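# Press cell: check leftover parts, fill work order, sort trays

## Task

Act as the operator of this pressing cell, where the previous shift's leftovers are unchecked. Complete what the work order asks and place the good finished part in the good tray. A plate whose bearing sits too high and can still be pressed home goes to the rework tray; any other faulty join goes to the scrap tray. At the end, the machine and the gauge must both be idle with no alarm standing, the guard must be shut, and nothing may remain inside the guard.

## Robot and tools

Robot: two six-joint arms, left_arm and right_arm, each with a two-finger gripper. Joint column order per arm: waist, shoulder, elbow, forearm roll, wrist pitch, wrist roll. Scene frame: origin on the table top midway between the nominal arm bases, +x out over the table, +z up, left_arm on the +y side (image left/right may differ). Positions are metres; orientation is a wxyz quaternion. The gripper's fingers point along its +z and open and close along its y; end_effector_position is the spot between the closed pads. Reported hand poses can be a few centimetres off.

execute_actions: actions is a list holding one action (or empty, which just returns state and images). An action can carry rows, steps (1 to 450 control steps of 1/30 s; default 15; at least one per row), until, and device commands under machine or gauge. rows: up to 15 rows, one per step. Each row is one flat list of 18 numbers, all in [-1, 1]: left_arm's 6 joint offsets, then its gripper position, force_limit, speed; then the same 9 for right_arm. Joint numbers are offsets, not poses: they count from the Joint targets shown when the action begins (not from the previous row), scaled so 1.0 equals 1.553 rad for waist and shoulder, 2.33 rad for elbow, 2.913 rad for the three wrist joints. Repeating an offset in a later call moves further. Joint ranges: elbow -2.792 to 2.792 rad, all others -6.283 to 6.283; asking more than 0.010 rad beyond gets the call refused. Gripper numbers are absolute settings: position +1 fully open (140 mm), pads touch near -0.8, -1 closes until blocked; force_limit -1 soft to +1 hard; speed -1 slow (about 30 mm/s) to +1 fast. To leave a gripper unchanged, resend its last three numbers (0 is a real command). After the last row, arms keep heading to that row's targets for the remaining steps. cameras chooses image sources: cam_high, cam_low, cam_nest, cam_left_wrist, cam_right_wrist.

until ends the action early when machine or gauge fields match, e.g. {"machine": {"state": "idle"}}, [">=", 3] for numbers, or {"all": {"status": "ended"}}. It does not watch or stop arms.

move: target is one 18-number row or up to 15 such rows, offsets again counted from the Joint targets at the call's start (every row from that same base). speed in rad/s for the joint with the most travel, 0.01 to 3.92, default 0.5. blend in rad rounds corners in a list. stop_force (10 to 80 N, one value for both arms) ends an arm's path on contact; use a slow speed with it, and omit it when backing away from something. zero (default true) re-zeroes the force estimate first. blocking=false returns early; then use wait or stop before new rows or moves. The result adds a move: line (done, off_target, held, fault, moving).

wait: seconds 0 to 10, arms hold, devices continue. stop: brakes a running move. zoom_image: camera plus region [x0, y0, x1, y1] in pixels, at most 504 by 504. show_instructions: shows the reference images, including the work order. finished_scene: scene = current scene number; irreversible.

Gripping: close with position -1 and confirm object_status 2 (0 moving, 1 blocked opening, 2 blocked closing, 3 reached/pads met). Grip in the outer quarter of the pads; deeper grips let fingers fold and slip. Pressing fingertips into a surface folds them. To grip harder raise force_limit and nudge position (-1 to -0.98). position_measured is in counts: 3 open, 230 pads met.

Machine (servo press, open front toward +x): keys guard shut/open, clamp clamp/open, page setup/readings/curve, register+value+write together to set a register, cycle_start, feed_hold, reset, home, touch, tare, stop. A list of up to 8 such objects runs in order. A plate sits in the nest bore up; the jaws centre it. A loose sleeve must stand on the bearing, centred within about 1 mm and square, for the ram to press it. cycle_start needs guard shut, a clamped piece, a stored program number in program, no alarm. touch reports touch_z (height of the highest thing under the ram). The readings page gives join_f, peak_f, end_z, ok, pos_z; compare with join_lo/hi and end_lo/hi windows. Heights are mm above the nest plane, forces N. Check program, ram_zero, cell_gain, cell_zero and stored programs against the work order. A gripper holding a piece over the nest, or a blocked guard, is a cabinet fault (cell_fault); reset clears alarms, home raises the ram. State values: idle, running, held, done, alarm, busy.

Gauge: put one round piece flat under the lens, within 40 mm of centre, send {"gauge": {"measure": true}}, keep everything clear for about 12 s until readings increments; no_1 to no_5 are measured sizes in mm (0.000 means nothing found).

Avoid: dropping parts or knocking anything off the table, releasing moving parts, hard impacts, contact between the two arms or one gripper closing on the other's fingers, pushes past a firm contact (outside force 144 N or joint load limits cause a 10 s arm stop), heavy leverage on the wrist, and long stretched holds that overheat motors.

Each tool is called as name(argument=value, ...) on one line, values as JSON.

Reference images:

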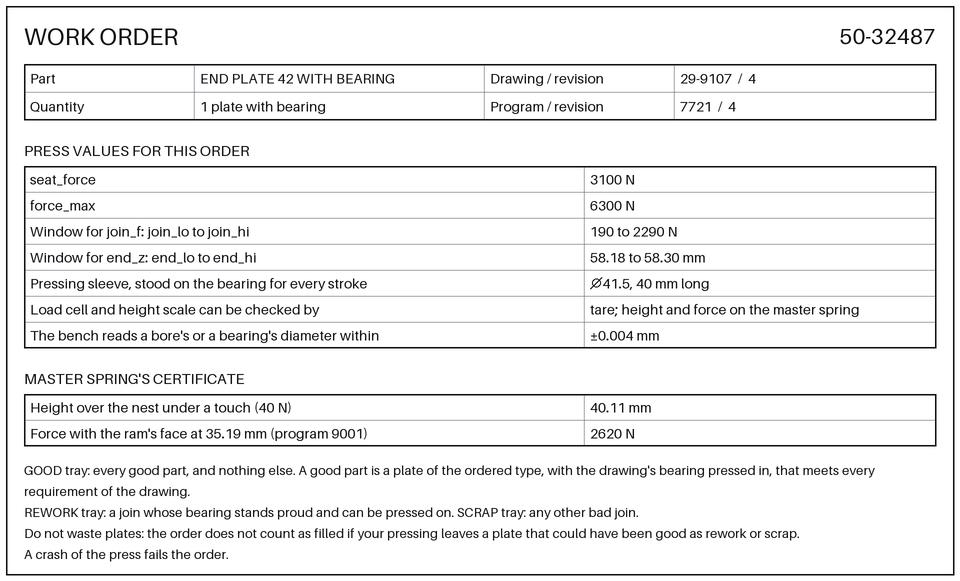

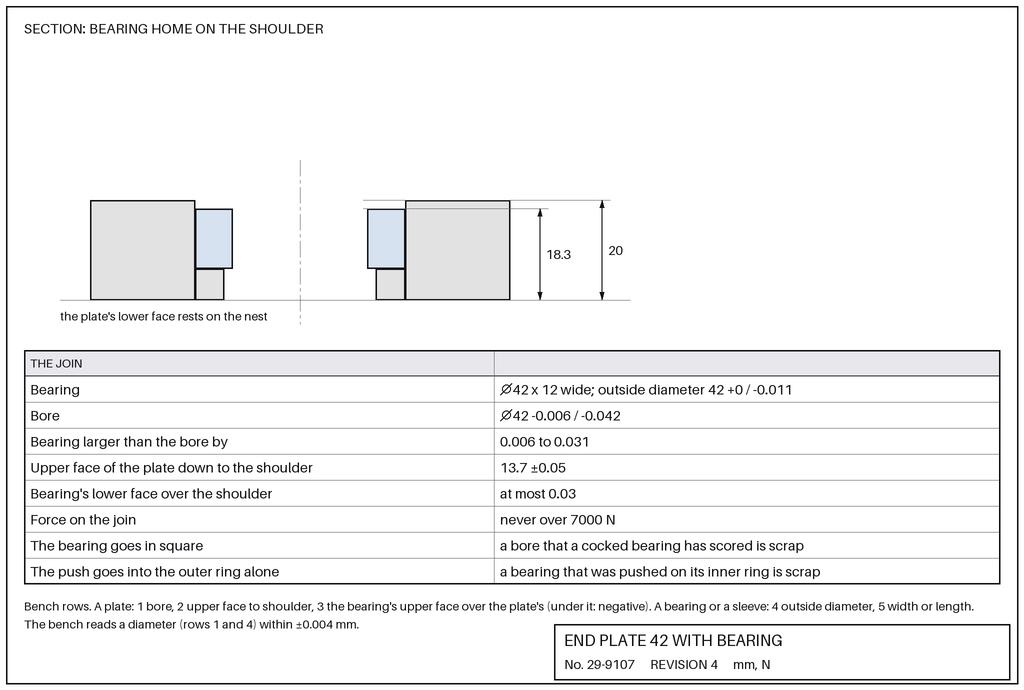

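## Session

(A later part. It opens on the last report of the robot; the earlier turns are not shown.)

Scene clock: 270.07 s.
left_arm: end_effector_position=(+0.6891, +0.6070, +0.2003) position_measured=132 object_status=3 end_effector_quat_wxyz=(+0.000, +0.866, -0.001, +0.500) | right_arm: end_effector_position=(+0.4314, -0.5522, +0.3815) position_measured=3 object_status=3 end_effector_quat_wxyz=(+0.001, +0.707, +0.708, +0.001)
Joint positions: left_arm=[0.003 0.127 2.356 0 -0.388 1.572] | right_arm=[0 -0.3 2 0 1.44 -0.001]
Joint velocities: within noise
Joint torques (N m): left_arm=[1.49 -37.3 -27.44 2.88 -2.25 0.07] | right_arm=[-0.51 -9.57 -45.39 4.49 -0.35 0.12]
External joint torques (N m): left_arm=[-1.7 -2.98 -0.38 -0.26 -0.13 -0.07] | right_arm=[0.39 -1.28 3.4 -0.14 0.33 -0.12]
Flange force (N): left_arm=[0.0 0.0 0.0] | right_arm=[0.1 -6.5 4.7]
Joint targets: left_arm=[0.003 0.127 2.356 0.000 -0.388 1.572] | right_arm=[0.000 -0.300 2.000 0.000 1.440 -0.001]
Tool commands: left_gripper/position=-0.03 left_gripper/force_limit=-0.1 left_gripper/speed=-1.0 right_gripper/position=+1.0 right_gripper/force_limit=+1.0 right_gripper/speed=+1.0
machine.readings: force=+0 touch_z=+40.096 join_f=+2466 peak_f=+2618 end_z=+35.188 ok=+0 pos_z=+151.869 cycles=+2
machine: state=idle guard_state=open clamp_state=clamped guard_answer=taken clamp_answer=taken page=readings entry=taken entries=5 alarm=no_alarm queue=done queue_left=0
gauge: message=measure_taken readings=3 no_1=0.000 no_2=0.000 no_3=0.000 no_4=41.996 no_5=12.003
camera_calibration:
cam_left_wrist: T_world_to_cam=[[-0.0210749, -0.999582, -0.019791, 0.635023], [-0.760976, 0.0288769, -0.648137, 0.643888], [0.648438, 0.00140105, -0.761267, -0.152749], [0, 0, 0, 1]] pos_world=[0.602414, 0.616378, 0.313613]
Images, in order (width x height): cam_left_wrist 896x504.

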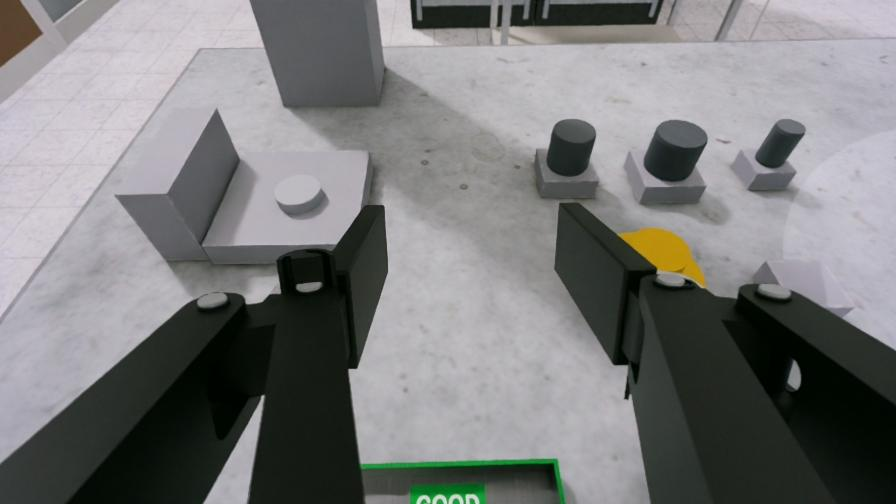

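move(target=[[0.1005,0.1470,-0.1910,0,0.0742,0,-0.03,-0.1,-1,0,0,0,0,0,0,1,1,1],[0.1005,0.3147,-0.1585,0,-0.0413,0,-0.03,-0.1,-1,0,0,0,0,0,0,1,1,1]], speed=[0.6,0.2], blend=[0.05,0], cameras=[])

execute_actions(actions=[{"rows":[[0,0,0,0,0,0,-1,-0.1,-1,0,0,0,0,0,0,1,1,1]],"steps":45}], cameras=["cam_left_wrist"])

Scene clock: 275.37 s.
left_arm: end_effector_position=(+0.8972, +0.7515, +0.0539) position_measured=132 object_status=3 end_effector_quat_wxyz=(-0.039, +0.863, +0.066, +0.499) | right_arm: end_effector_position=(+0.4314, -0.5522, +0.3815) position_measured=3 object_status=3 end_effector_quat_wxyz=(+0.001, +0.707, +0.708, +0.001)
Joint positions: left_arm=[0.159 0.616 1.986 0 -0.508 1.572] | right_arm=[0 -0.3 2 0 1.44 -0.001]
Joint velocities: within noise
Joint torques (N m): left_arm=[1.3 -78.69 -23.09 2.44 -2.25 0.11] | right_arm=[-0.61 -10 -45.53 4.5 -0.37 0.14]
External joint torques (N m): left_arm=[-1.56 -4.03 -0.69 -0.25 -0.15 -0.11] | right_arm=[0.49 -0.73 3.54 -0.15 0.34 -0.14]
Flange force (N): left_arm=[3.9 3.0 -5.0] | right_arm=[0.4 -5.7 5.0]
Joint targets: left_arm=[0.159 0.616 1.986 0.000 -0.508 1.572] | right_arm=[0.000 -0.300 2.000 0.000 1.440 -0.001]
machine.readings: force=+0 touch_z=+40.096 join_f=+2466 peak_f=+2618 end_z=+35.188 ok=+0 pos_z=+151.869 cycles=+2
machine: state=idle guard_state=open clamp_state=clamped guard_answer=taken clamp_answer=taken page=readings entry=taken entries=5 alarm=no_alarm queue=done queue_left=0
gauge: message=measure_taken readings=3 no_1=0.000 no_2=0.000 no_3=0.000 no_4=41.996 no_5=12.003
move: done
No camera images: "cameras" was empty.

Scene clock: 277.07 s.
left_arm: end_effector_position=(+0.8972, +0.7515, +0.0540) position_measured=168 object_status=2 end_effector_quat_wxyz=(-0.039, +0.863, +0.066, +0.499) | right_arm: end_effector_position=(+0.4314, -0.5522, +0.3815) position_measured=3 object_status=3 end_effector_quat_wxyz=(+0.001, +0.707, +0.708, +0.001)
Joint positions: left_arm=[0.159 0.616 1.986 0 -0.508 1.572] | right_arm=[0 -0.3 2 0 1.44 -0.001]
Joint velocities: within noise
Joint torques (N m): left_arm=[1.15 -78.21 -22.92 2.48 -2.04 0.09] | right_arm=[-0.94 -9.58 -45.43 4.41 -0.31 0.14]
External joint torques (N m): left_arm=[-1.43 -4.39 -0.91 -0.28 -0.36 -0.09] | right_arm=[0.82 -1.27 3.44 -0.06 0.29 -0.14]
Flange force (N): left_arm=[4.1 3.0 -5.3] | right_arm=[1.2 -6.5 4.8]
Joint targets: left_arm=[0.159 0.616 1.986 0.000 -0.508 1.572] | right_arm=[0.000 -0.300 2.000 0.000 1.440 -0.001]
machine.readings: force=+0 touch_z=+40.096 join_f=+2466 peak_f=+2618 end_z=+35.188 ok=+0 pos_z=+151.869 cycles=+2
machine: state=idle guard_state=open clamp_state=clamped guard_answer=taken clamp_answer=taken page=readings entry=taken entries=5 alarm=no_alarm queue=done queue_left=0
gauge: message=measure_taken readings=3 no_1=0.000 no_2=0.000 no_3=0.000 no_4=41.996 no_5=12.003
camera_calibration:
cam_left_wrist: T_world_to_cam=[[0.134573, -0.990705, -0.0198163, 0.634558], [-0.755714, -0.0896769, -0.648733, 0.787593], [0.640926, 0.102278, -0.760758, -0.468477], [0, 0, 0, 1]] pos_world=[0.81006, 0.747204, 0.167115]
Images, in order (width x height): cam_left_wrist 896x504.

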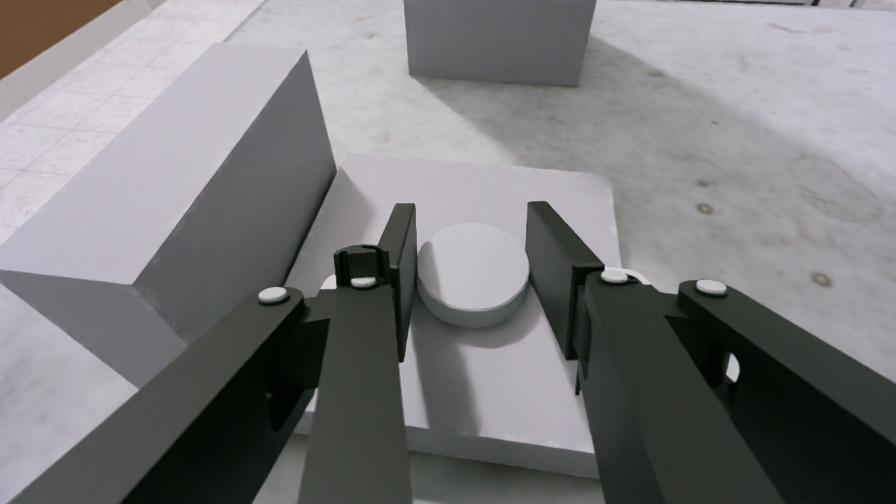

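move(target=[[0,-0.1681,-0.0322,0,0.1153,0,-1,-0.1,-1,0,0,0,0,0,0,1,1,1],[-0.1223,-0.2930,-0.0745,-0.3748,0.6372,0.6555,-1,-0.1,-1,0,0,0,0,0,0,1,1,1],[-0.2999,-0.1393,-0.0095,-0.4717,0.5179,0.7627,-1,-0.1,-1,0,0,0,0,0,0,1,1,1],[-0.3958,-0.0889,-0.0417,-0.5052,0.4824,0.7576,-1,-0.1,-1,0,0,0,0,0,0,1,1,1]], speed=[0.3,0.8,0.5,0.2], blend=[0.05,0.1,0.03,0], cameras=["cam_left_wrist","cam_nest"])

zoom_image(camera="cam_left_wrist", region=[320, 140, 640, 400])

zoom_image(camera="cam_nest", region=[270, 150, 510, 350])

Scene clock: 285.73 s.
left_arm: end_effector_position=(+0.6003, +0.0163, +0.1783) position_measured=168 object_status=2 end_effector_quat_wxyz=(+0.354, +0.611, -0.614, +0.353) | right_arm: end_effector_position=(+0.4314, -0.5522, +0.3815) position_measured=3 object_status=3 end_effector_quat_wxyz=(+0.001, +0.707, +0.708, +0.001)
Joint positions: left_arm=[-0.455 0.478 1.889 -1.471 0.897 3.779] | right_arm=[0 -0.3 2 0 1.44 -0.001]
Joint velocities: within noise
Joint torques (N m): left_arm=[1.28 -70.61 -26.97 -1.09 1.78 0.06] | right_arm=[-1.43 -9.38 -45.44 4.52 -0.36 0.15]
External joint torques (N m): left_arm=[-1.41 -3.07 -0.09 -0.12 -0.37 -0.06] | right_arm=[1.37 -1.72 3.47 -0.17 0.35 -0.15]
Flange force (N): left_arm=[3.7 4.4 -1.0] | right_arm=[2.6 -7.3 4.7]
Joint targets: left_arm=[-0.455 0.478 1.889 -1.471 0.897 3.779] | right_arm=[0.000 -0.300 2.000 0.000 1.440 -0.001]
machine.readings: force=+0 touch_z=+40.096 join_f=+2466 peak_f=+2618 end_z=+35.188 ok=+0 pos_z=+151.869 cycles=+2
machine: state=idle guard_state=open clamp_state=clamped guard_answer=taken clamp_answer=taken page=readings entry=taken entries=5 alarm=no_alarm queue=done queue_left=0
gauge: message=measure_taken readings=3 no_1=0.000 no_2=0.000 no_3=0.000 no_4=41.996 no_5=12.003
move: done
camera_calibration:
cam_left_wrist: T_world_to_cam=[[-0.99955, 0.0233421, -0.0188201, 0.612782], [0.0299735, 0.761091, -0.647953, 0.0922222], [-0.000800801, -0.648226, -0.761448, 0.289217], [0, 0, 0, 1]] pos_world=[0.609974, 0.102985, 0.291512]
Images, in order (width x height): cam_nest 896x504, cam_left_wrist 896x504.

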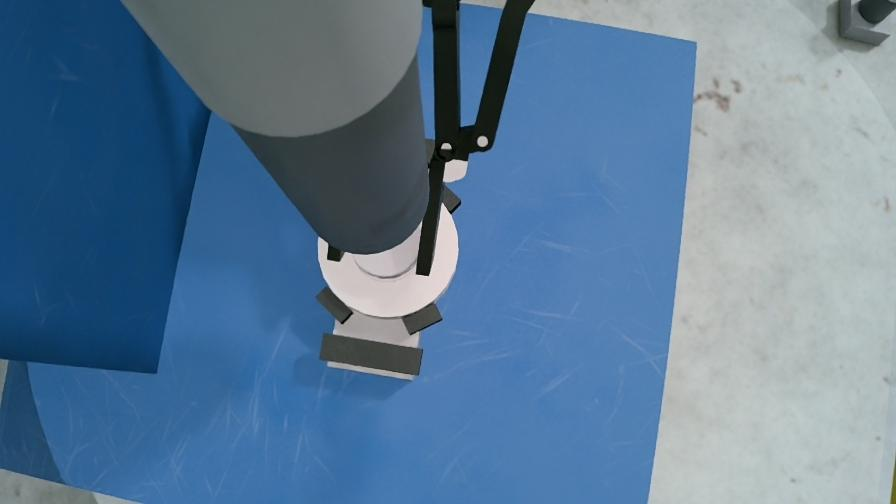

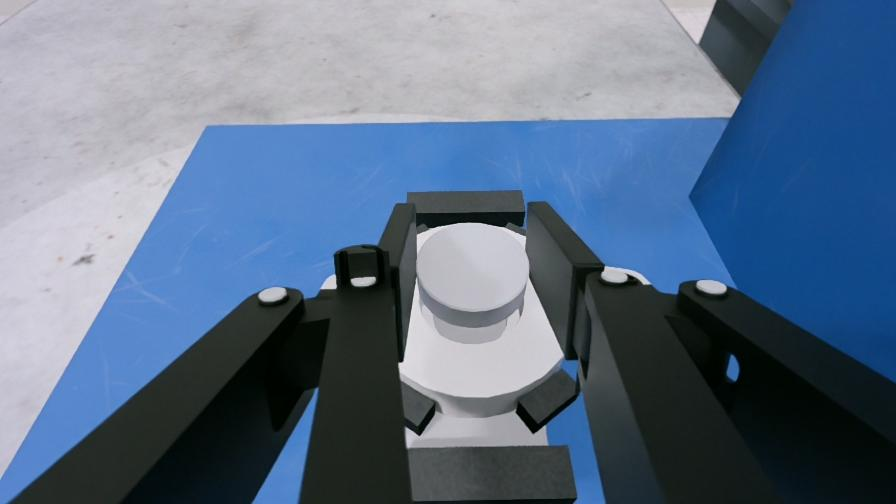

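Scaled by 1.575.

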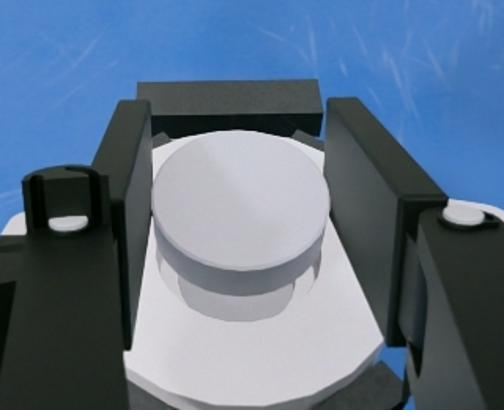

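Scaled by 2.100.

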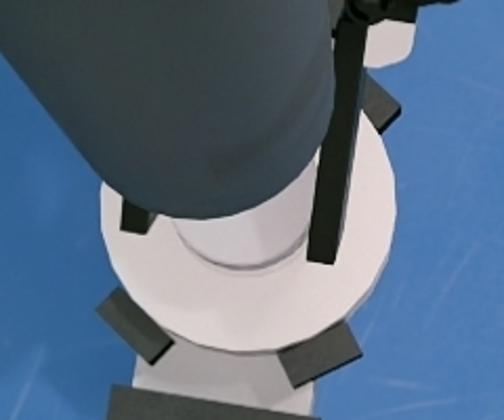

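move(target=[0,0.0119,0.0028,-0.0069,-0.0008,0.0110,-1,-0.1,-1,0,0,0,0,0,0,1,1,1], speed=0.012, stop_force=10, cameras=["cam_left_wrist","cam_nest"])

zoom_image(camera="cam_left_wrist", region=[320, 140, 640, 400])

Scene clock: 290.03 s.
left_arm: end_effector_position=(+0.6004, +0.0162, +0.1668) position_measured=168 object_status=2 end_effector_quat_wxyz=(+0.354, +0.611, -0.614, +0.353) | right_arm: end_effector_position=(+0.4314, -0.5522, +0.3815) position_measured=3 object_status=3 end_effector_quat_wxyz=(+0.001, +0.707, +0.708, +0.001)
Joint positions: left_arm=[-0.455 0.492 1.894 -1.487 0.895 3.804] | right_arm=[0 -0.3 2 0 1.44 -0.001]
Joint velocities: within noise
Joint torques (N m): left_arm=[-2.14 -57.85 -22.55 0.09 -1.52 -0.06] | right_arm=[-0.84 -9.48 -45.44 4.51 -0.34 0.18]
External joint torques (N m): left_arm=[1.98 -16.42 -3.93 -1.32 2.98 0.06] | right_arm=[0.71 -1.24 3.4 -0.15 0.32 -0.18]
Flange force (N): left_arm=[13.4 8.9 -17.9] | right_arm=[0.9 -6.4 4.7]
Joint targets: left_arm=[-0.455 0.492 1.894 -1.487 0.895 3.804] | right_arm=[0.000 -0.300 2.000 0.000 1.440 -0.001]
machine.readings: force=+0 touch_z=+40.096 join_f=+2466 peak_f=+2618 end_z=+35.188 ok=+0 pos_z=+151.869 cycles=+2
machine: state=idle guard_state=open clamp_state=clamped guard_answer=taken clamp_answer=taken page=readings entry=taken entries=5 alarm=no_alarm queue=done queue_left=0
gauge: message=measure_taken readings=3 no_1=0.000 no_2=0.000 no_3=0.000 no_4=41.996 no_5=12.003
move: contact (left_arm)
camera_calibration:
cam_left_wrist: T_world_to_cam=[[-0.999547, 0.023284, -0.019044, 0.612735], [0.0300742, 0.760909, -0.648161, 0.0848595], [-0.000601055, -0.64844, -0.761265, 0.280246], [0, 0, 0, 1]] pos_world=[0.610074, 0.102885, 0.280013]
Images, in order (width x height): cam_nest 896x504, cam_left_wrist 896x504.

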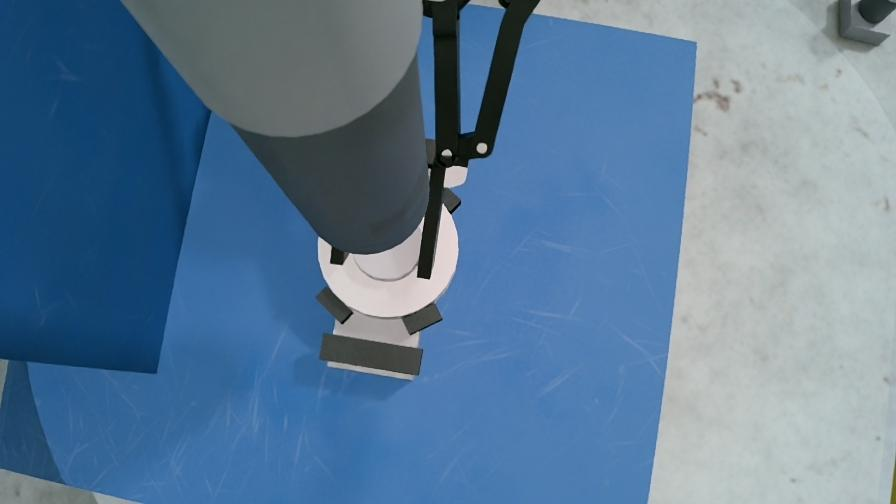

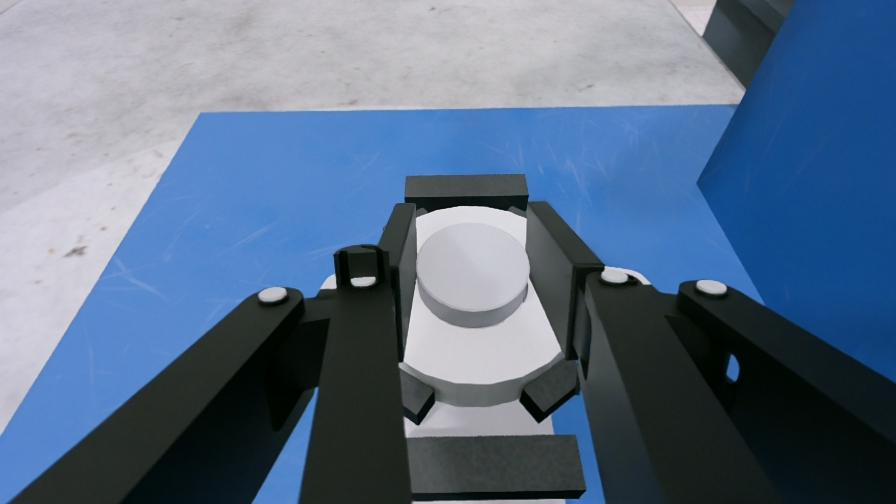

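Scaled by 1.575.

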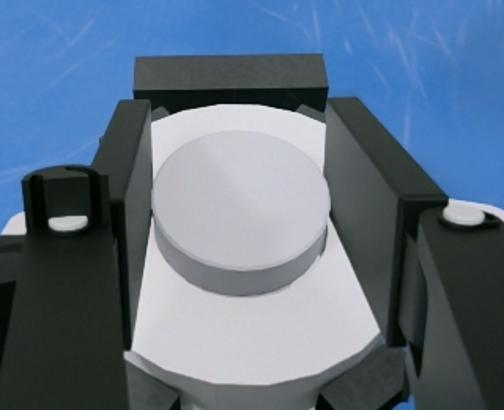

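execute_actions(actions=[{"rows":[[0,0,0,0,0,0,-0.03,-0.1,-1,0,0,0,0,0,0,1,1,1]],"steps":36}], cameras=["cam_left_wrist","cam_nest"])

zoom_image(camera="cam_left_wrist", region=[380, 190, 560, 340])

zoom_image(camera="cam_nest", region=[300, 180, 480, 330])

Scene clock: 292.47 s.
left_arm: end_effector_position=(+0.6004, +0.0162, +0.1668) position_measured=132 object_status=3 end_effector_quat_wxyz=(+0.354, +0.611, -0.614, +0.353) | right_arm: end_effector_position=(+0.4314, -0.5522, +0.3815) position_measured=3 object_status=3 end_effector_quat_wxyz=(+0.001, +0.707, +0.708, +0.001)
Joint positions: left_arm=[-0.455 0.492 1.894 -1.487 0.895 3.804] | right_arm=[0 -0.3 2 0 1.44 -0.001]
Joint velocities: within noise
Joint torques (N m): left_arm=[1.48 -70.74 -25.98 -0.9 1.72 0.05] | right_arm=[-0.96 -9.63 -45.43 4.48 -0.39 0.15]
External joint torques (N m): left_arm=[-1.61 -3.71 -0.43 -0.33 -0.26 -0.05] | right_arm=[0.85 -1.18 3.53 -0.13 0.37 -0.15]
Flange force (N): left_arm=[4.5 4.7 -1.1] | right_arm=[1.3 -6.5 4.9]
Joint targets: left_arm=[-0.455 0.492 1.894 -1.487 0.895 3.804] | right_arm=[0.000 -0.300 2.000 0.000 1.440 -0.001]
machine.readings: force=+0 touch_z=+40.096 join_f=+2466 peak_f=+2618 end_z=+35.188 ok=+0 pos_z=+151.869 cycles=+2
machine: state=idle guard_state=open clamp_state=clamped guard_answer=taken clamp_answer=taken page=readings entry=taken entries=5 alarm=no_alarm queue=done queue_left=0
gauge: message=measure_taken readings=3 no_1=0.000 no_2=0.000 no_3=0.000 no_4=41.996 no_5=12.003
camera_calibration:
cam_left_wrist: T_world_to_cam=[[-0.999547, 0.0233487, -0.0189678, 0.612707], [0.030074, 0.760907, -0.648163, 0.0848604], [-0.000701054, -0.64844, -0.761265, 0.280307], [0, 0, 0, 1]] pos_world=[0.610074, 0.102885, 0.280013]
Images, in order (width x height): cam_nest 896x504, cam_left_wrist 896x504.

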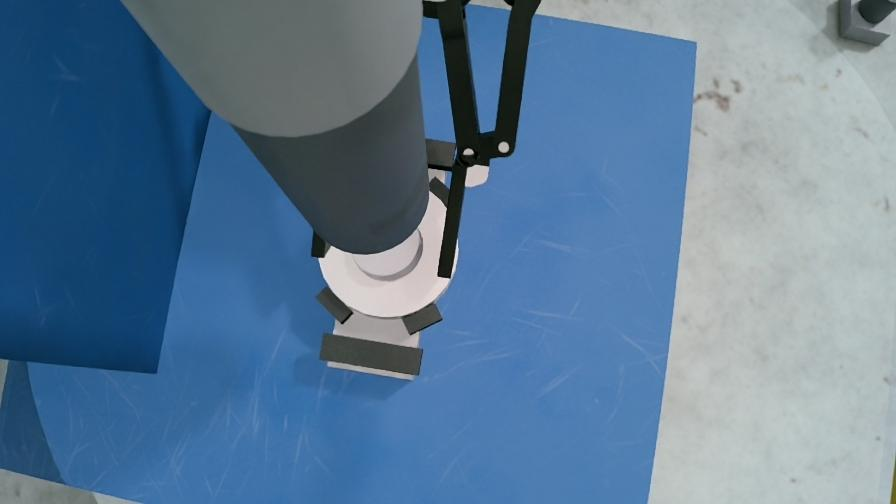

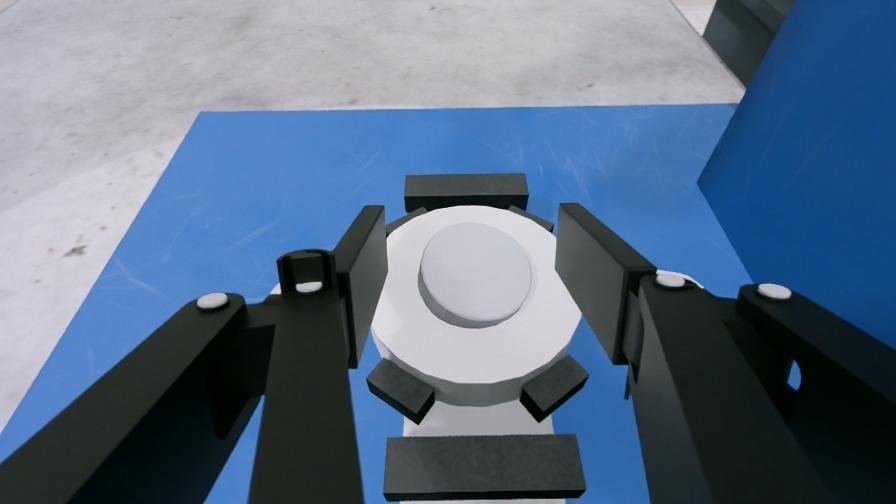

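Scaled by 2.800.

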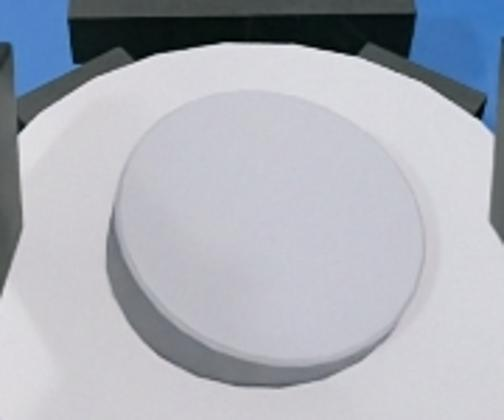

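Scaled by 2.800.

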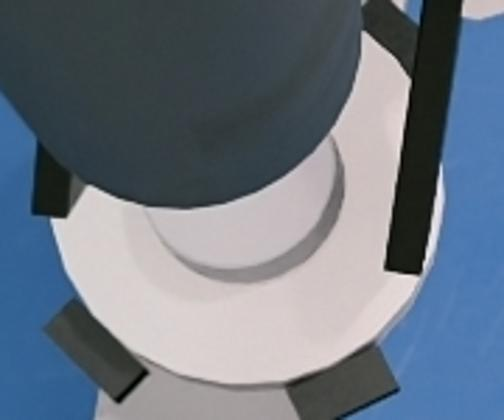

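execute_actions(actions=[{"rows":[[0,0,0,0,0,0,-1,-0.1,-1,0,0,0,0,0,0,1,1,1]],"steps":45}], cameras=[])

move(target=[0,-0.0048,-0.0011,0.0027,0.0003,-0.0044,-1,-0.1,-1,0,0,0,0,0,0,1,1,1], speed=0.03, cameras=["cam_left_wrist","cam_nest"])

zoom_image(camera="cam_left_wrist", region=[380, 190, 560, 370])

zoom_image(camera="cam_nest", region=[300, 180, 480, 330])

Scene clock: 297.57 s.
left_arm: end_effector_position=(+0.6004, +0.0162, +0.1668) position_measured=168 object_status=2 end_effector_quat_wxyz=(+0.354, +0.611, -0.614, +0.353) | right_arm: end_effector_position=(+0.4314, -0.5522, +0.3815) position_measured=3 object_status=3 end_effector_quat_wxyz=(+0.001, +0.707, +0.708, +0.001)
Joint positions: left_arm=[-0.456 0.492 1.894 -1.487 0.895 3.804] | right_arm=[0 -0.3 2 0 1.44 -0.001]
Joint velocities: within noise
Joint torques (N m): left_arm=[11.19 -67.94 -33.2 -2.79 -4 0.42] | right_arm=[-0.7 -9.55 -45.5 4.48 -0.35 0.12]
External joint torques (N m): left_arm=[-11.33 -6.59 6.75 1.56 5.46 -0.43] | right_arm=[0.58 -1.18 3.58 -0.14 0.32 -0.12]
Flange force (N): left_arm=[8.3 22.3 -3.7] | right_arm=[0.6 -6.5 5.0]
Joint targets: left_arm=[-0.455 0.492 1.894 -1.487 0.895 3.804] | right_arm=[0.000 -0.300 2.000 0.000 1.440 -0.001]
machine.readings: force=+0 touch_z=+40.096 join_f=+2466 peak_f=+2618 end_z=+35.188 ok=+0 pos_z=+151.869 cycles=+2
machine: state=idle guard_state=open clamp_state=clamped guard_answer=taken clamp_answer=taken page=readings entry=taken entries=5 alarm=no_alarm queue=done queue_left=0
gauge: message=measure_taken readings=3 no_1=0.000 no_2=0.000 no_3=0.000 no_4=41.996 no_5=12.003
No camera images: "cameras" was empty.

Scene clock: 298.27 s.
left_arm: end_effector_position=(+0.6005, +0.0163, +0.1729) position_measured=168 object_status=2 end_effector_quat_wxyz=(+0.354, +0.611, -0.614, +0.353) | right_arm: end_effector_position=(+0.4314, -0.5522, +0.3815) position_measured=3 object_status=3 end_effector_quat_wxyz=(+0.001, +0.707, +0.708, +0.001)
Joint positions: left_arm=[-0.455 0.484 1.892 -1.479 0.896 3.791] | right_arm=[0 -0.3 2 0 1.44 -0.001]
Joint velocities: within noise
Joint torques (N m): left_arm=[1.28 -70.84 -26.67 -1.07 1.79 0.1] | right_arm=[-1.05 -9.71 -45.26 4.49 -0.4 0.14]
External joint torques (N m): left_arm=[-1.42 -3.3 -0.06 -0.15 -0.35 -0.1] | right_arm=[0.94 -1.23 3.19 -0.14 0.38 -0.14]
Flange force (N): left_arm=[3.9 4.6 -1.3] | right_arm=[1.6 -6.1 4.3]
Joint targets: left_arm=[-0.455 0.484 1.892 -1.479 0.896 3.791] | right_arm=[0.000 -0.300 2.000 0.000 1.440 -0.001]
machine.readings: force=+0 touch_z=+40.096 join_f=+2466 peak_f=+2618 end_z=+35.188 ok=+0 pos_z=+151.869 cycles=+2
machine: state=idle guard_state=open clamp_state=clamped guard_answer=taken clamp_answer=taken page=readings entry=taken entries=5 alarm=no_alarm queue=done queue_left=0
gauge: message=measure_taken readings=3 no_1=0.000 no_2=0.000 no_3=0.000 no_4=41.996 no_5=12.003
move: done
camera_calibration:
cam_left_wrist: T_world_to_cam=[[-0.999553, 0.0231287, -0.0189176, 0.612833], [0.0298739, 0.760823, -0.648272, 0.0888999], [-0.000600738, -0.648547, -0.761174, 0.284939], [0, 0, 0, 1]] pos_world=[0.610075, 0.102986, 0.286113]
Images, in order (width x height): cam_nest 896x504, cam_left_wrist 896x504.

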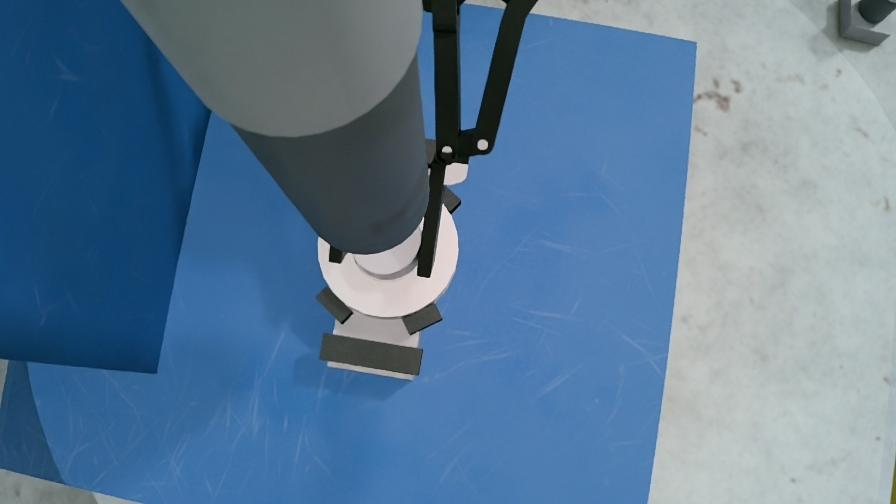

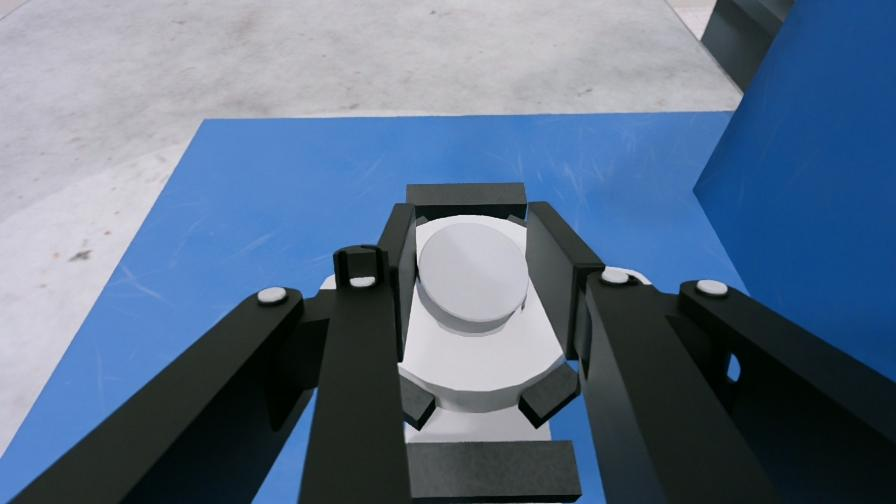

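Scaled by 2.800.

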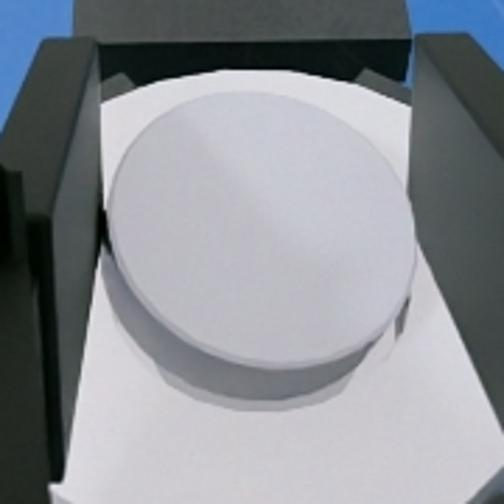

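Scaled by 2.800.

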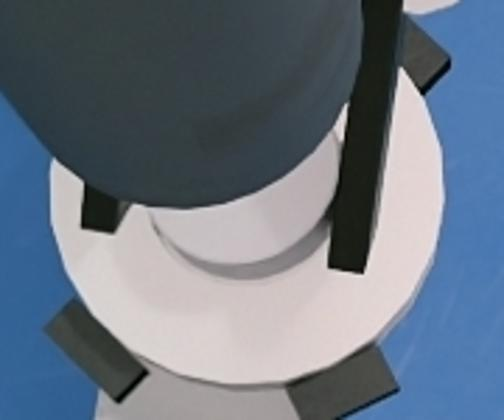

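move(target=[[0,-0.0200,-0.0045,0.0114,0.0012,-0.0182,-1,-0.1,-1,0,0,0,0,0,0,1,1,1],[0.1229,-0.0467,0.0335,0.0421,0.0438,0.0100,-1,-0.1,-1,0,0,0,0,0,0,1,1,1],[0.1229,-0.0112,0.0395,0.0273,0.0401,0.0377,-1,-0.1,-1,0,0,0,0,0,0,1,1,1]], speed=[0.1,0.25,0.15], blend=[0.01,0.02,0], cameras=["cam_left_wrist"])

move(target=[0,0.0222,0.0037,-0.0093,-0.0023,0.0174,-1,-0.1,-1,0,0,0,0,0,0,1,1,1], speed=0.02, stop_force=10, cameras=["cam_left_wrist"])

Scene clock: 305.90 s.
left_arm: end_effector_position=(+0.6006, +0.1499, +0.1500) position_measured=168 object_status=2 end_effector_quat_wxyz=(+0.354, +0.611, -0.614, +0.353) | right_arm: end_effector_position=(+0.4314, -0.5522, +0.3815) position_measured=3 object_status=3 end_effector_quat_wxyz=(+0.001, +0.707, +0.708, +0.001)
Joint positions: left_arm=[-0.265 0.467 1.984 -1.4 1.013 3.901] | right_arm=[0 -0.3 2 0 1.44 -0.001]
Joint velocities: within noise
Joint torques (N m): left_arm=[1.37 -66.19 -23.64 -0.82 2.05 0.06] | right_arm=[-1.3 -9.24 -45.41 4.49 -0.34 0.11]
External joint torques (N m): left_arm=[-1.52 -3.57 -0.15 -0.2 -0.41 -0.07] | right_arm=[1.21 -1.71 3.32 -0.13 0.32 -0.11]
Flange force (N): left_arm=[5.1 4.5 -0.5] | right_arm=[2.3 -7.1 4.5]
Joint targets: left_arm=[-0.265 0.467 1.984 -1.400 1.013 3.901] | right_arm=[0.000 -0.300 2.000 0.000 1.440 -0.001]
machine.readings: force=+0 touch_z=+40.096 join_f=+2466 peak_f=+2618 end_z=+35.188 ok=+0 pos_z=+151.869 cycles=+2
machine: state=idle guard_state=open clamp_state=clamped guard_answer=taken clamp_answer=taken page=readings entry=taken entries=5 alarm=no_alarm queue=done queue_left=0
gauge: message=measure_taken readings=3 no_1=0.000 no_2=0.000 no_3=0.000 no_4=41.996 no_5=12.003
move: done
camera_calibration:
cam_left_wrist: T_world_to_cam=[[-0.999552, 0.0237809, -0.0181492, 0.609254], [0.0298724, 0.760986, -0.64808, -0.0276126], [-0.00160064, -0.648332, -0.761356, 0.354696], [0, 0, 0, 1]] pos_world=[0.610374, 0.236485, 0.263212]
Images, in order (width x height): cam_left_wrist 896x504.

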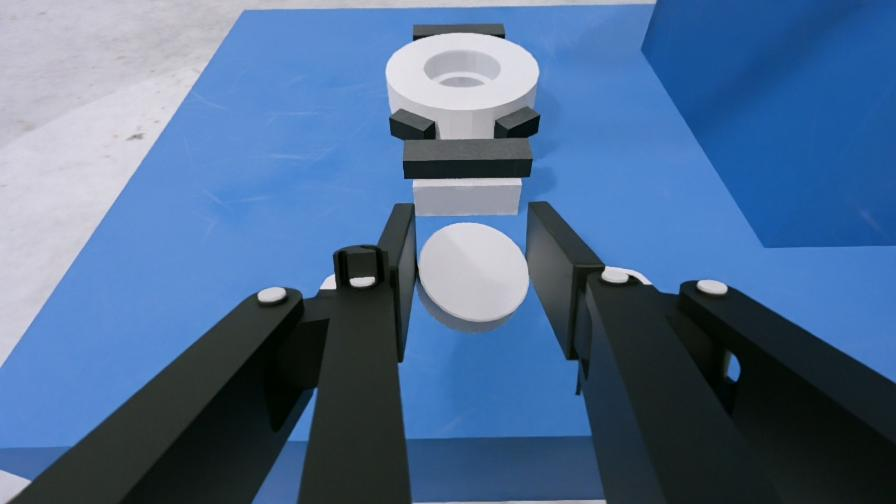

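Scene clock: 308.33 s.
left_arm: end_effector_position=(+0.6009, +0.1497, +0.1319) position_measured=168 object_status=2 end_effector_quat_wxyz=(+0.354, +0.611, -0.614, +0.353) | right_arm: end_effector_position=(+0.4314, -0.5522, +0.3815) position_measured=3 object_status=3 end_effector_quat_wxyz=(+0.001, +0.707, +0.708, +0.001)
Joint positions: left_arm=[-0.265 0.492 1.99 -1.42 1.008 3.938] | right_arm=[0 -0.3 2 0 1.44 -0.001]
Joint velocities: within noise
Joint torques (N m): left_arm=[2.27 -59.75 -17.5 1.39 -0.65 0.25] | right_arm=[-0.79 -9.43 -45.63 4.45 -0.33 0.21]
External joint torques (N m): left_arm=[-2.43 -11.23 -5.32 -2.42 2.36 -0.25] | right_arm=[0.71 -1.55 3.67 -0.1 0.31 -0.21]
Flange force (N): left_arm=[15.7 3.4 -4.7] | right_arm=[0.7 -7.2 5.1]
Joint targets: left_arm=[-0.265 0.492 1.990 -1.420 1.008 3.938] | right_arm=[0.000 -0.300 2.000 0.000 1.440 -0.001]
machine.readings: force=+0 touch_z=+40.096 join_f=+2466 peak_f=+2618 end_z=+35.188 ok=+0 pos_z=+151.869 cycles=+2
machine: state=idle guard_state=open clamp_state=clamped guard_answer=taken clamp_answer=taken page=readings entry=taken entries=5 alarm=no_alarm queue=done queue_left=0
gauge: message=measure_taken readings=3 no_1=0.000 no_2=0.000 no_3=0.000 no_4=41.996 no_5=12.003
move: contact (left_arm); left_arm: the wrist roll is farthest, 0.013 rad from its target
camera_calibration:
cam_left_wrist: T_world_to_cam=[[-0.99955, 0.0236509, -0.0184574, 0.609233], [0.0299725, 0.760575, -0.648558, -0.039119], [-0.00130076, -0.64882, -0.760941, 0.340683], [0, 0, 0, 1]] pos_world=[0.610574, 0.236386, 0.245114]
Images, in order (width x height): cam_left_wrist 896x504.

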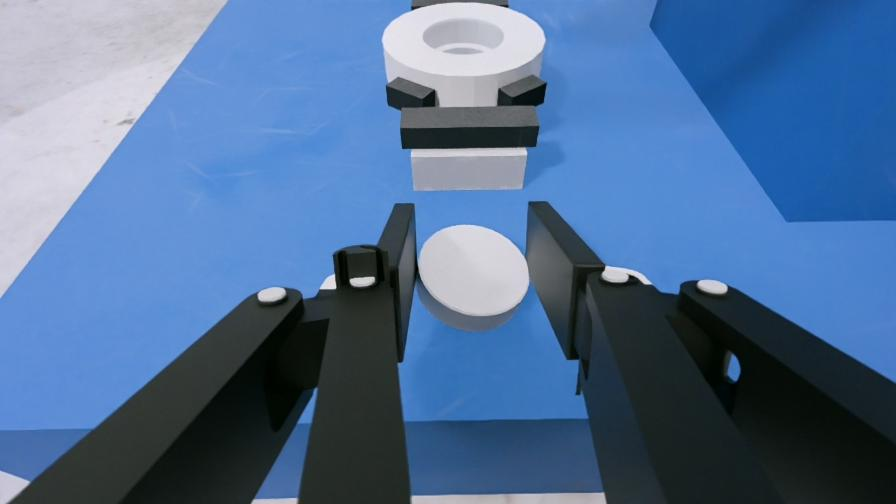

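execute_actions(actions=[{"rows":[[0,0,0,0,0,0,-0.03,-0.1,-1,0,0,0,0,0,0,1,1,1]],"steps":40}], cameras=["cam_left_wrist"])

zoom_image(camera="cam_left_wrist", region=[370, 200, 570, 360])

Scene clock: 310.53 s.
left_arm: end_effector_position=(+0.6009, +0.1497, +0.1319) position_measured=132 object_status=3 end_effector_quat_wxyz=(+0.354, +0.611, -0.614, +0.353) | right_arm: end_effector_position=(+0.4314, -0.5522, +0.3815) position_measured=3 object_status=3 end_effector_quat_wxyz=(+0.001, +0.707, +0.708, +0.001)
Joint positions: left_arm=[-0.265 0.492 1.99 -1.42 1.008 3.938] | right_arm=[0 -0.3 2 0 1.44 -0.001]
Joint velocities: within noise
Joint torques (N m): left_arm=[1.31 -67.11 -22.22 -0.75 1.95 0.07] | right_arm=[-0.81 -10.08 -45.53 4.47 -0.33 0.16]
External joint torques (N m): left_arm=[-1.44 -4.08 -0.64 -0.28 -0.25 -0.07] | right_arm=[0.7 -0.73 3.55 -0.12 0.31 -0.16]
Flange force (N): left_arm=[6.0 3.9 -1.0] | right_arm=[0.9 -5.7 5.1]
Joint targets: left_arm=[-0.265 0.492 1.990 -1.420 1.008 3.938] | right_arm=[0.000 -0.300 2.000 0.000 1.440 -0.001]
machine.readings: force=+0 touch_z=+40.096 join_f=+2466 peak_f=+2618 end_z=+35.188 ok=+0 pos_z=+151.869 cycles=+2
machine: state=idle guard_state=open clamp_state=clamped guard_answer=taken clamp_answer=taken page=readings entry=taken entries=5 alarm=no_alarm queue=done queue_left=0
gauge: message=measure_taken readings=3 no_1=0.000 no_2=0.000 no_3=0.000 no_4=41.996 no_5=12.003
camera_calibration:
cam_left_wrist: T_world_to_cam=[[-0.999547, 0.0237924, -0.0184465, 0.609194], [0.0300731, 0.76057, -0.648559, -0.0391792], [-0.00140093, -0.64882, -0.760941, 0.340744], [0, 0, 0, 1]] pos_world=[0.610574, 0.236386, 0.245114]
Images, in order (width x height): cam_left_wrist 896x504.

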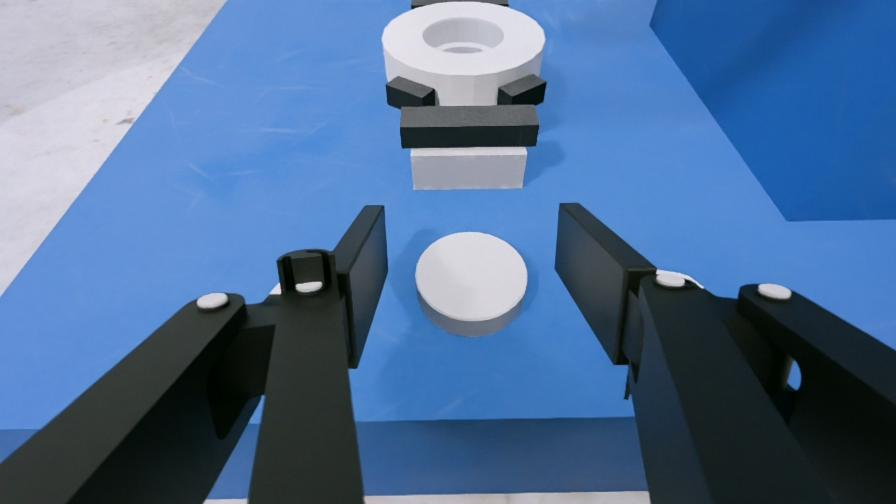

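Scaled by 2.520.

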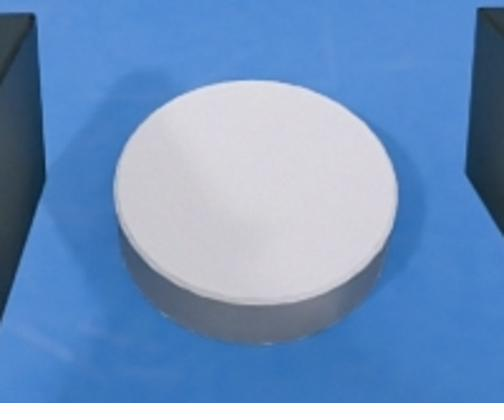

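move(target=[0,0.0035,0.0006,-0.0015,-0.0004,0.0028,-0.03,-0.1,-1,0,0,0,0,0,0,1,1,1], speed=0.03, cameras=[])

execute_actions(actions=[{"rows":[[0,0,0,0,0,0,-1,-0.1,-1,0,0,0,0,0,0,1,1,1]],"steps":45}], cameras=["cam_left_wrist"])

Scene clock: 313.67 s.
left_arm: end_effector_position=(+0.6008, +0.1497, +0.1280) position_measured=132 object_status=3 end_effector_quat_wxyz=(+0.354, +0.611, -0.614, +0.353) | right_arm: end_effector_position=(+0.4314, -0.5522, +0.3815) position_measured=3 object_status=3 end_effector_quat_wxyz=(+0.001, +0.707, +0.708, +0.001)
Joint positions: left_arm=[-0.265 0.498 1.991 -1.424 1.007 3.946] | right_arm=[0 -0.3 2 0 1.44 -0.001]
Joint velocities: within noise
Joint torques (N m): left_arm=[1.12 -67.51 -21.91 -0.75 1.99 0.07] | right_arm=[-1.11 -9.04 -45.6 4.48 -0.36 0.09]
External joint torques (N m): left_arm=[-1.32 -3.23 -0.49 -0.27 -0.28 -0.07] | right_arm=[1.07 -2.07 3.65 -0.12 0.35 -0.09]
Flange force (N): left_arm=[4.9 3.3 -0.5] | right_arm=[1.9 -8.2 4.9]
Joint targets: left_arm=[-0.265 0.498 1.991 -1.424 1.007 3.946] | right_arm=[0.000 -0.300 2.000 0.000 1.440 -0.001]
machine.readings: force=+0 touch_z=+40.096 join_f=+2466 peak_f=+2618 end_z=+35.188 ok=+0 pos_z=+151.869 cycles=+2
machine: state=idle guard_state=open clamp_state=clamped guard_answer=taken clamp_answer=taken page=readings entry=taken entries=5 alarm=no_alarm queue=done queue_left=0
gauge: message=measure_taken readings=3 no_1=0.000 no_2=0.000 no_3=0.000 no_4=41.996 no_5=12.003
move: done
No camera images: "cameras" was empty.

Scene clock: 315.37 s.
left_arm: end_effector_position=(+0.6008, +0.1497, +0.1280) position_measured=168 object_status=2 end_effector_quat_wxyz=(+0.354, +0.611, -0.614, +0.353) | right_arm: end_effector_position=(+0.4314, -0.5522, +0.3815) position_measured=3 object_status=3 end_effector_quat_wxyz=(+0.001, +0.707, +0.708, +0.001)
Joint positions: left_arm=[-0.265 0.498 1.991 -1.424 1.007 3.946] | right_arm=[0 -0.3 2 0 1.44 -0.001]
Joint velocities: within noise
Joint torques (N m): left_arm=[1.21 -65.9 -21.21 -0.49 1.54 0.07] | right_arm=[-0.91 -9.5 -45.31 4.5 -0.32 0.09]
External joint torques (N m): left_arm=[-1.36 -5.36 -1.36 -0.55 0.18 -0.07] | right_arm=[0.87 -1.67 3.33 -0.15 0.3 -0.09]
Flange force (N): left_arm=[7.5 3.9 -2.2] | right_arm=[1.4 -7.1 4.5]
Joint targets: left_arm=[-0.265 0.498 1.991 -1.424 1.007 3.946] | right_arm=[0.000 -0.300 2.000 0.000 1.440 -0.001]
machine.readings: force=+0 touch_z=+40.096 join_f=+2466 peak_f=+2618 end_z=+35.188 ok=+0 pos_z=+151.869 cycles=+2
machine: state=idle guard_state=open clamp_state=clamped guard_answer=taken clamp_answer=taken page=readings entry=taken entries=5 alarm=no_alarm queue=done queue_left=0
gauge: message=measure_taken readings=3 no_1=0.000 no_2=0.000 no_3=0.000 no_4=41.996 no_5=12.003
camera_calibration:
cam_left_wrist: T_world_to_cam=[[-0.999547, 0.0236636, -0.0185961, 0.609185], [0.0300722, 0.760623, -0.648496, -0.0418766], [-0.00120117, -0.648762, -0.76099, 0.337642], [0, 0, 0, 1]] pos_world=[0.610574, 0.236486, 0.241114]
Images, in order (width x height): cam_left_wrist 896x504.

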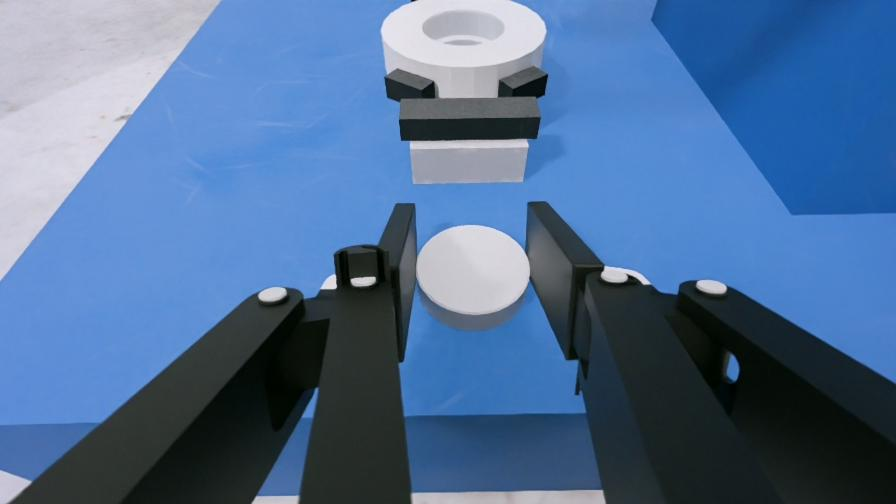

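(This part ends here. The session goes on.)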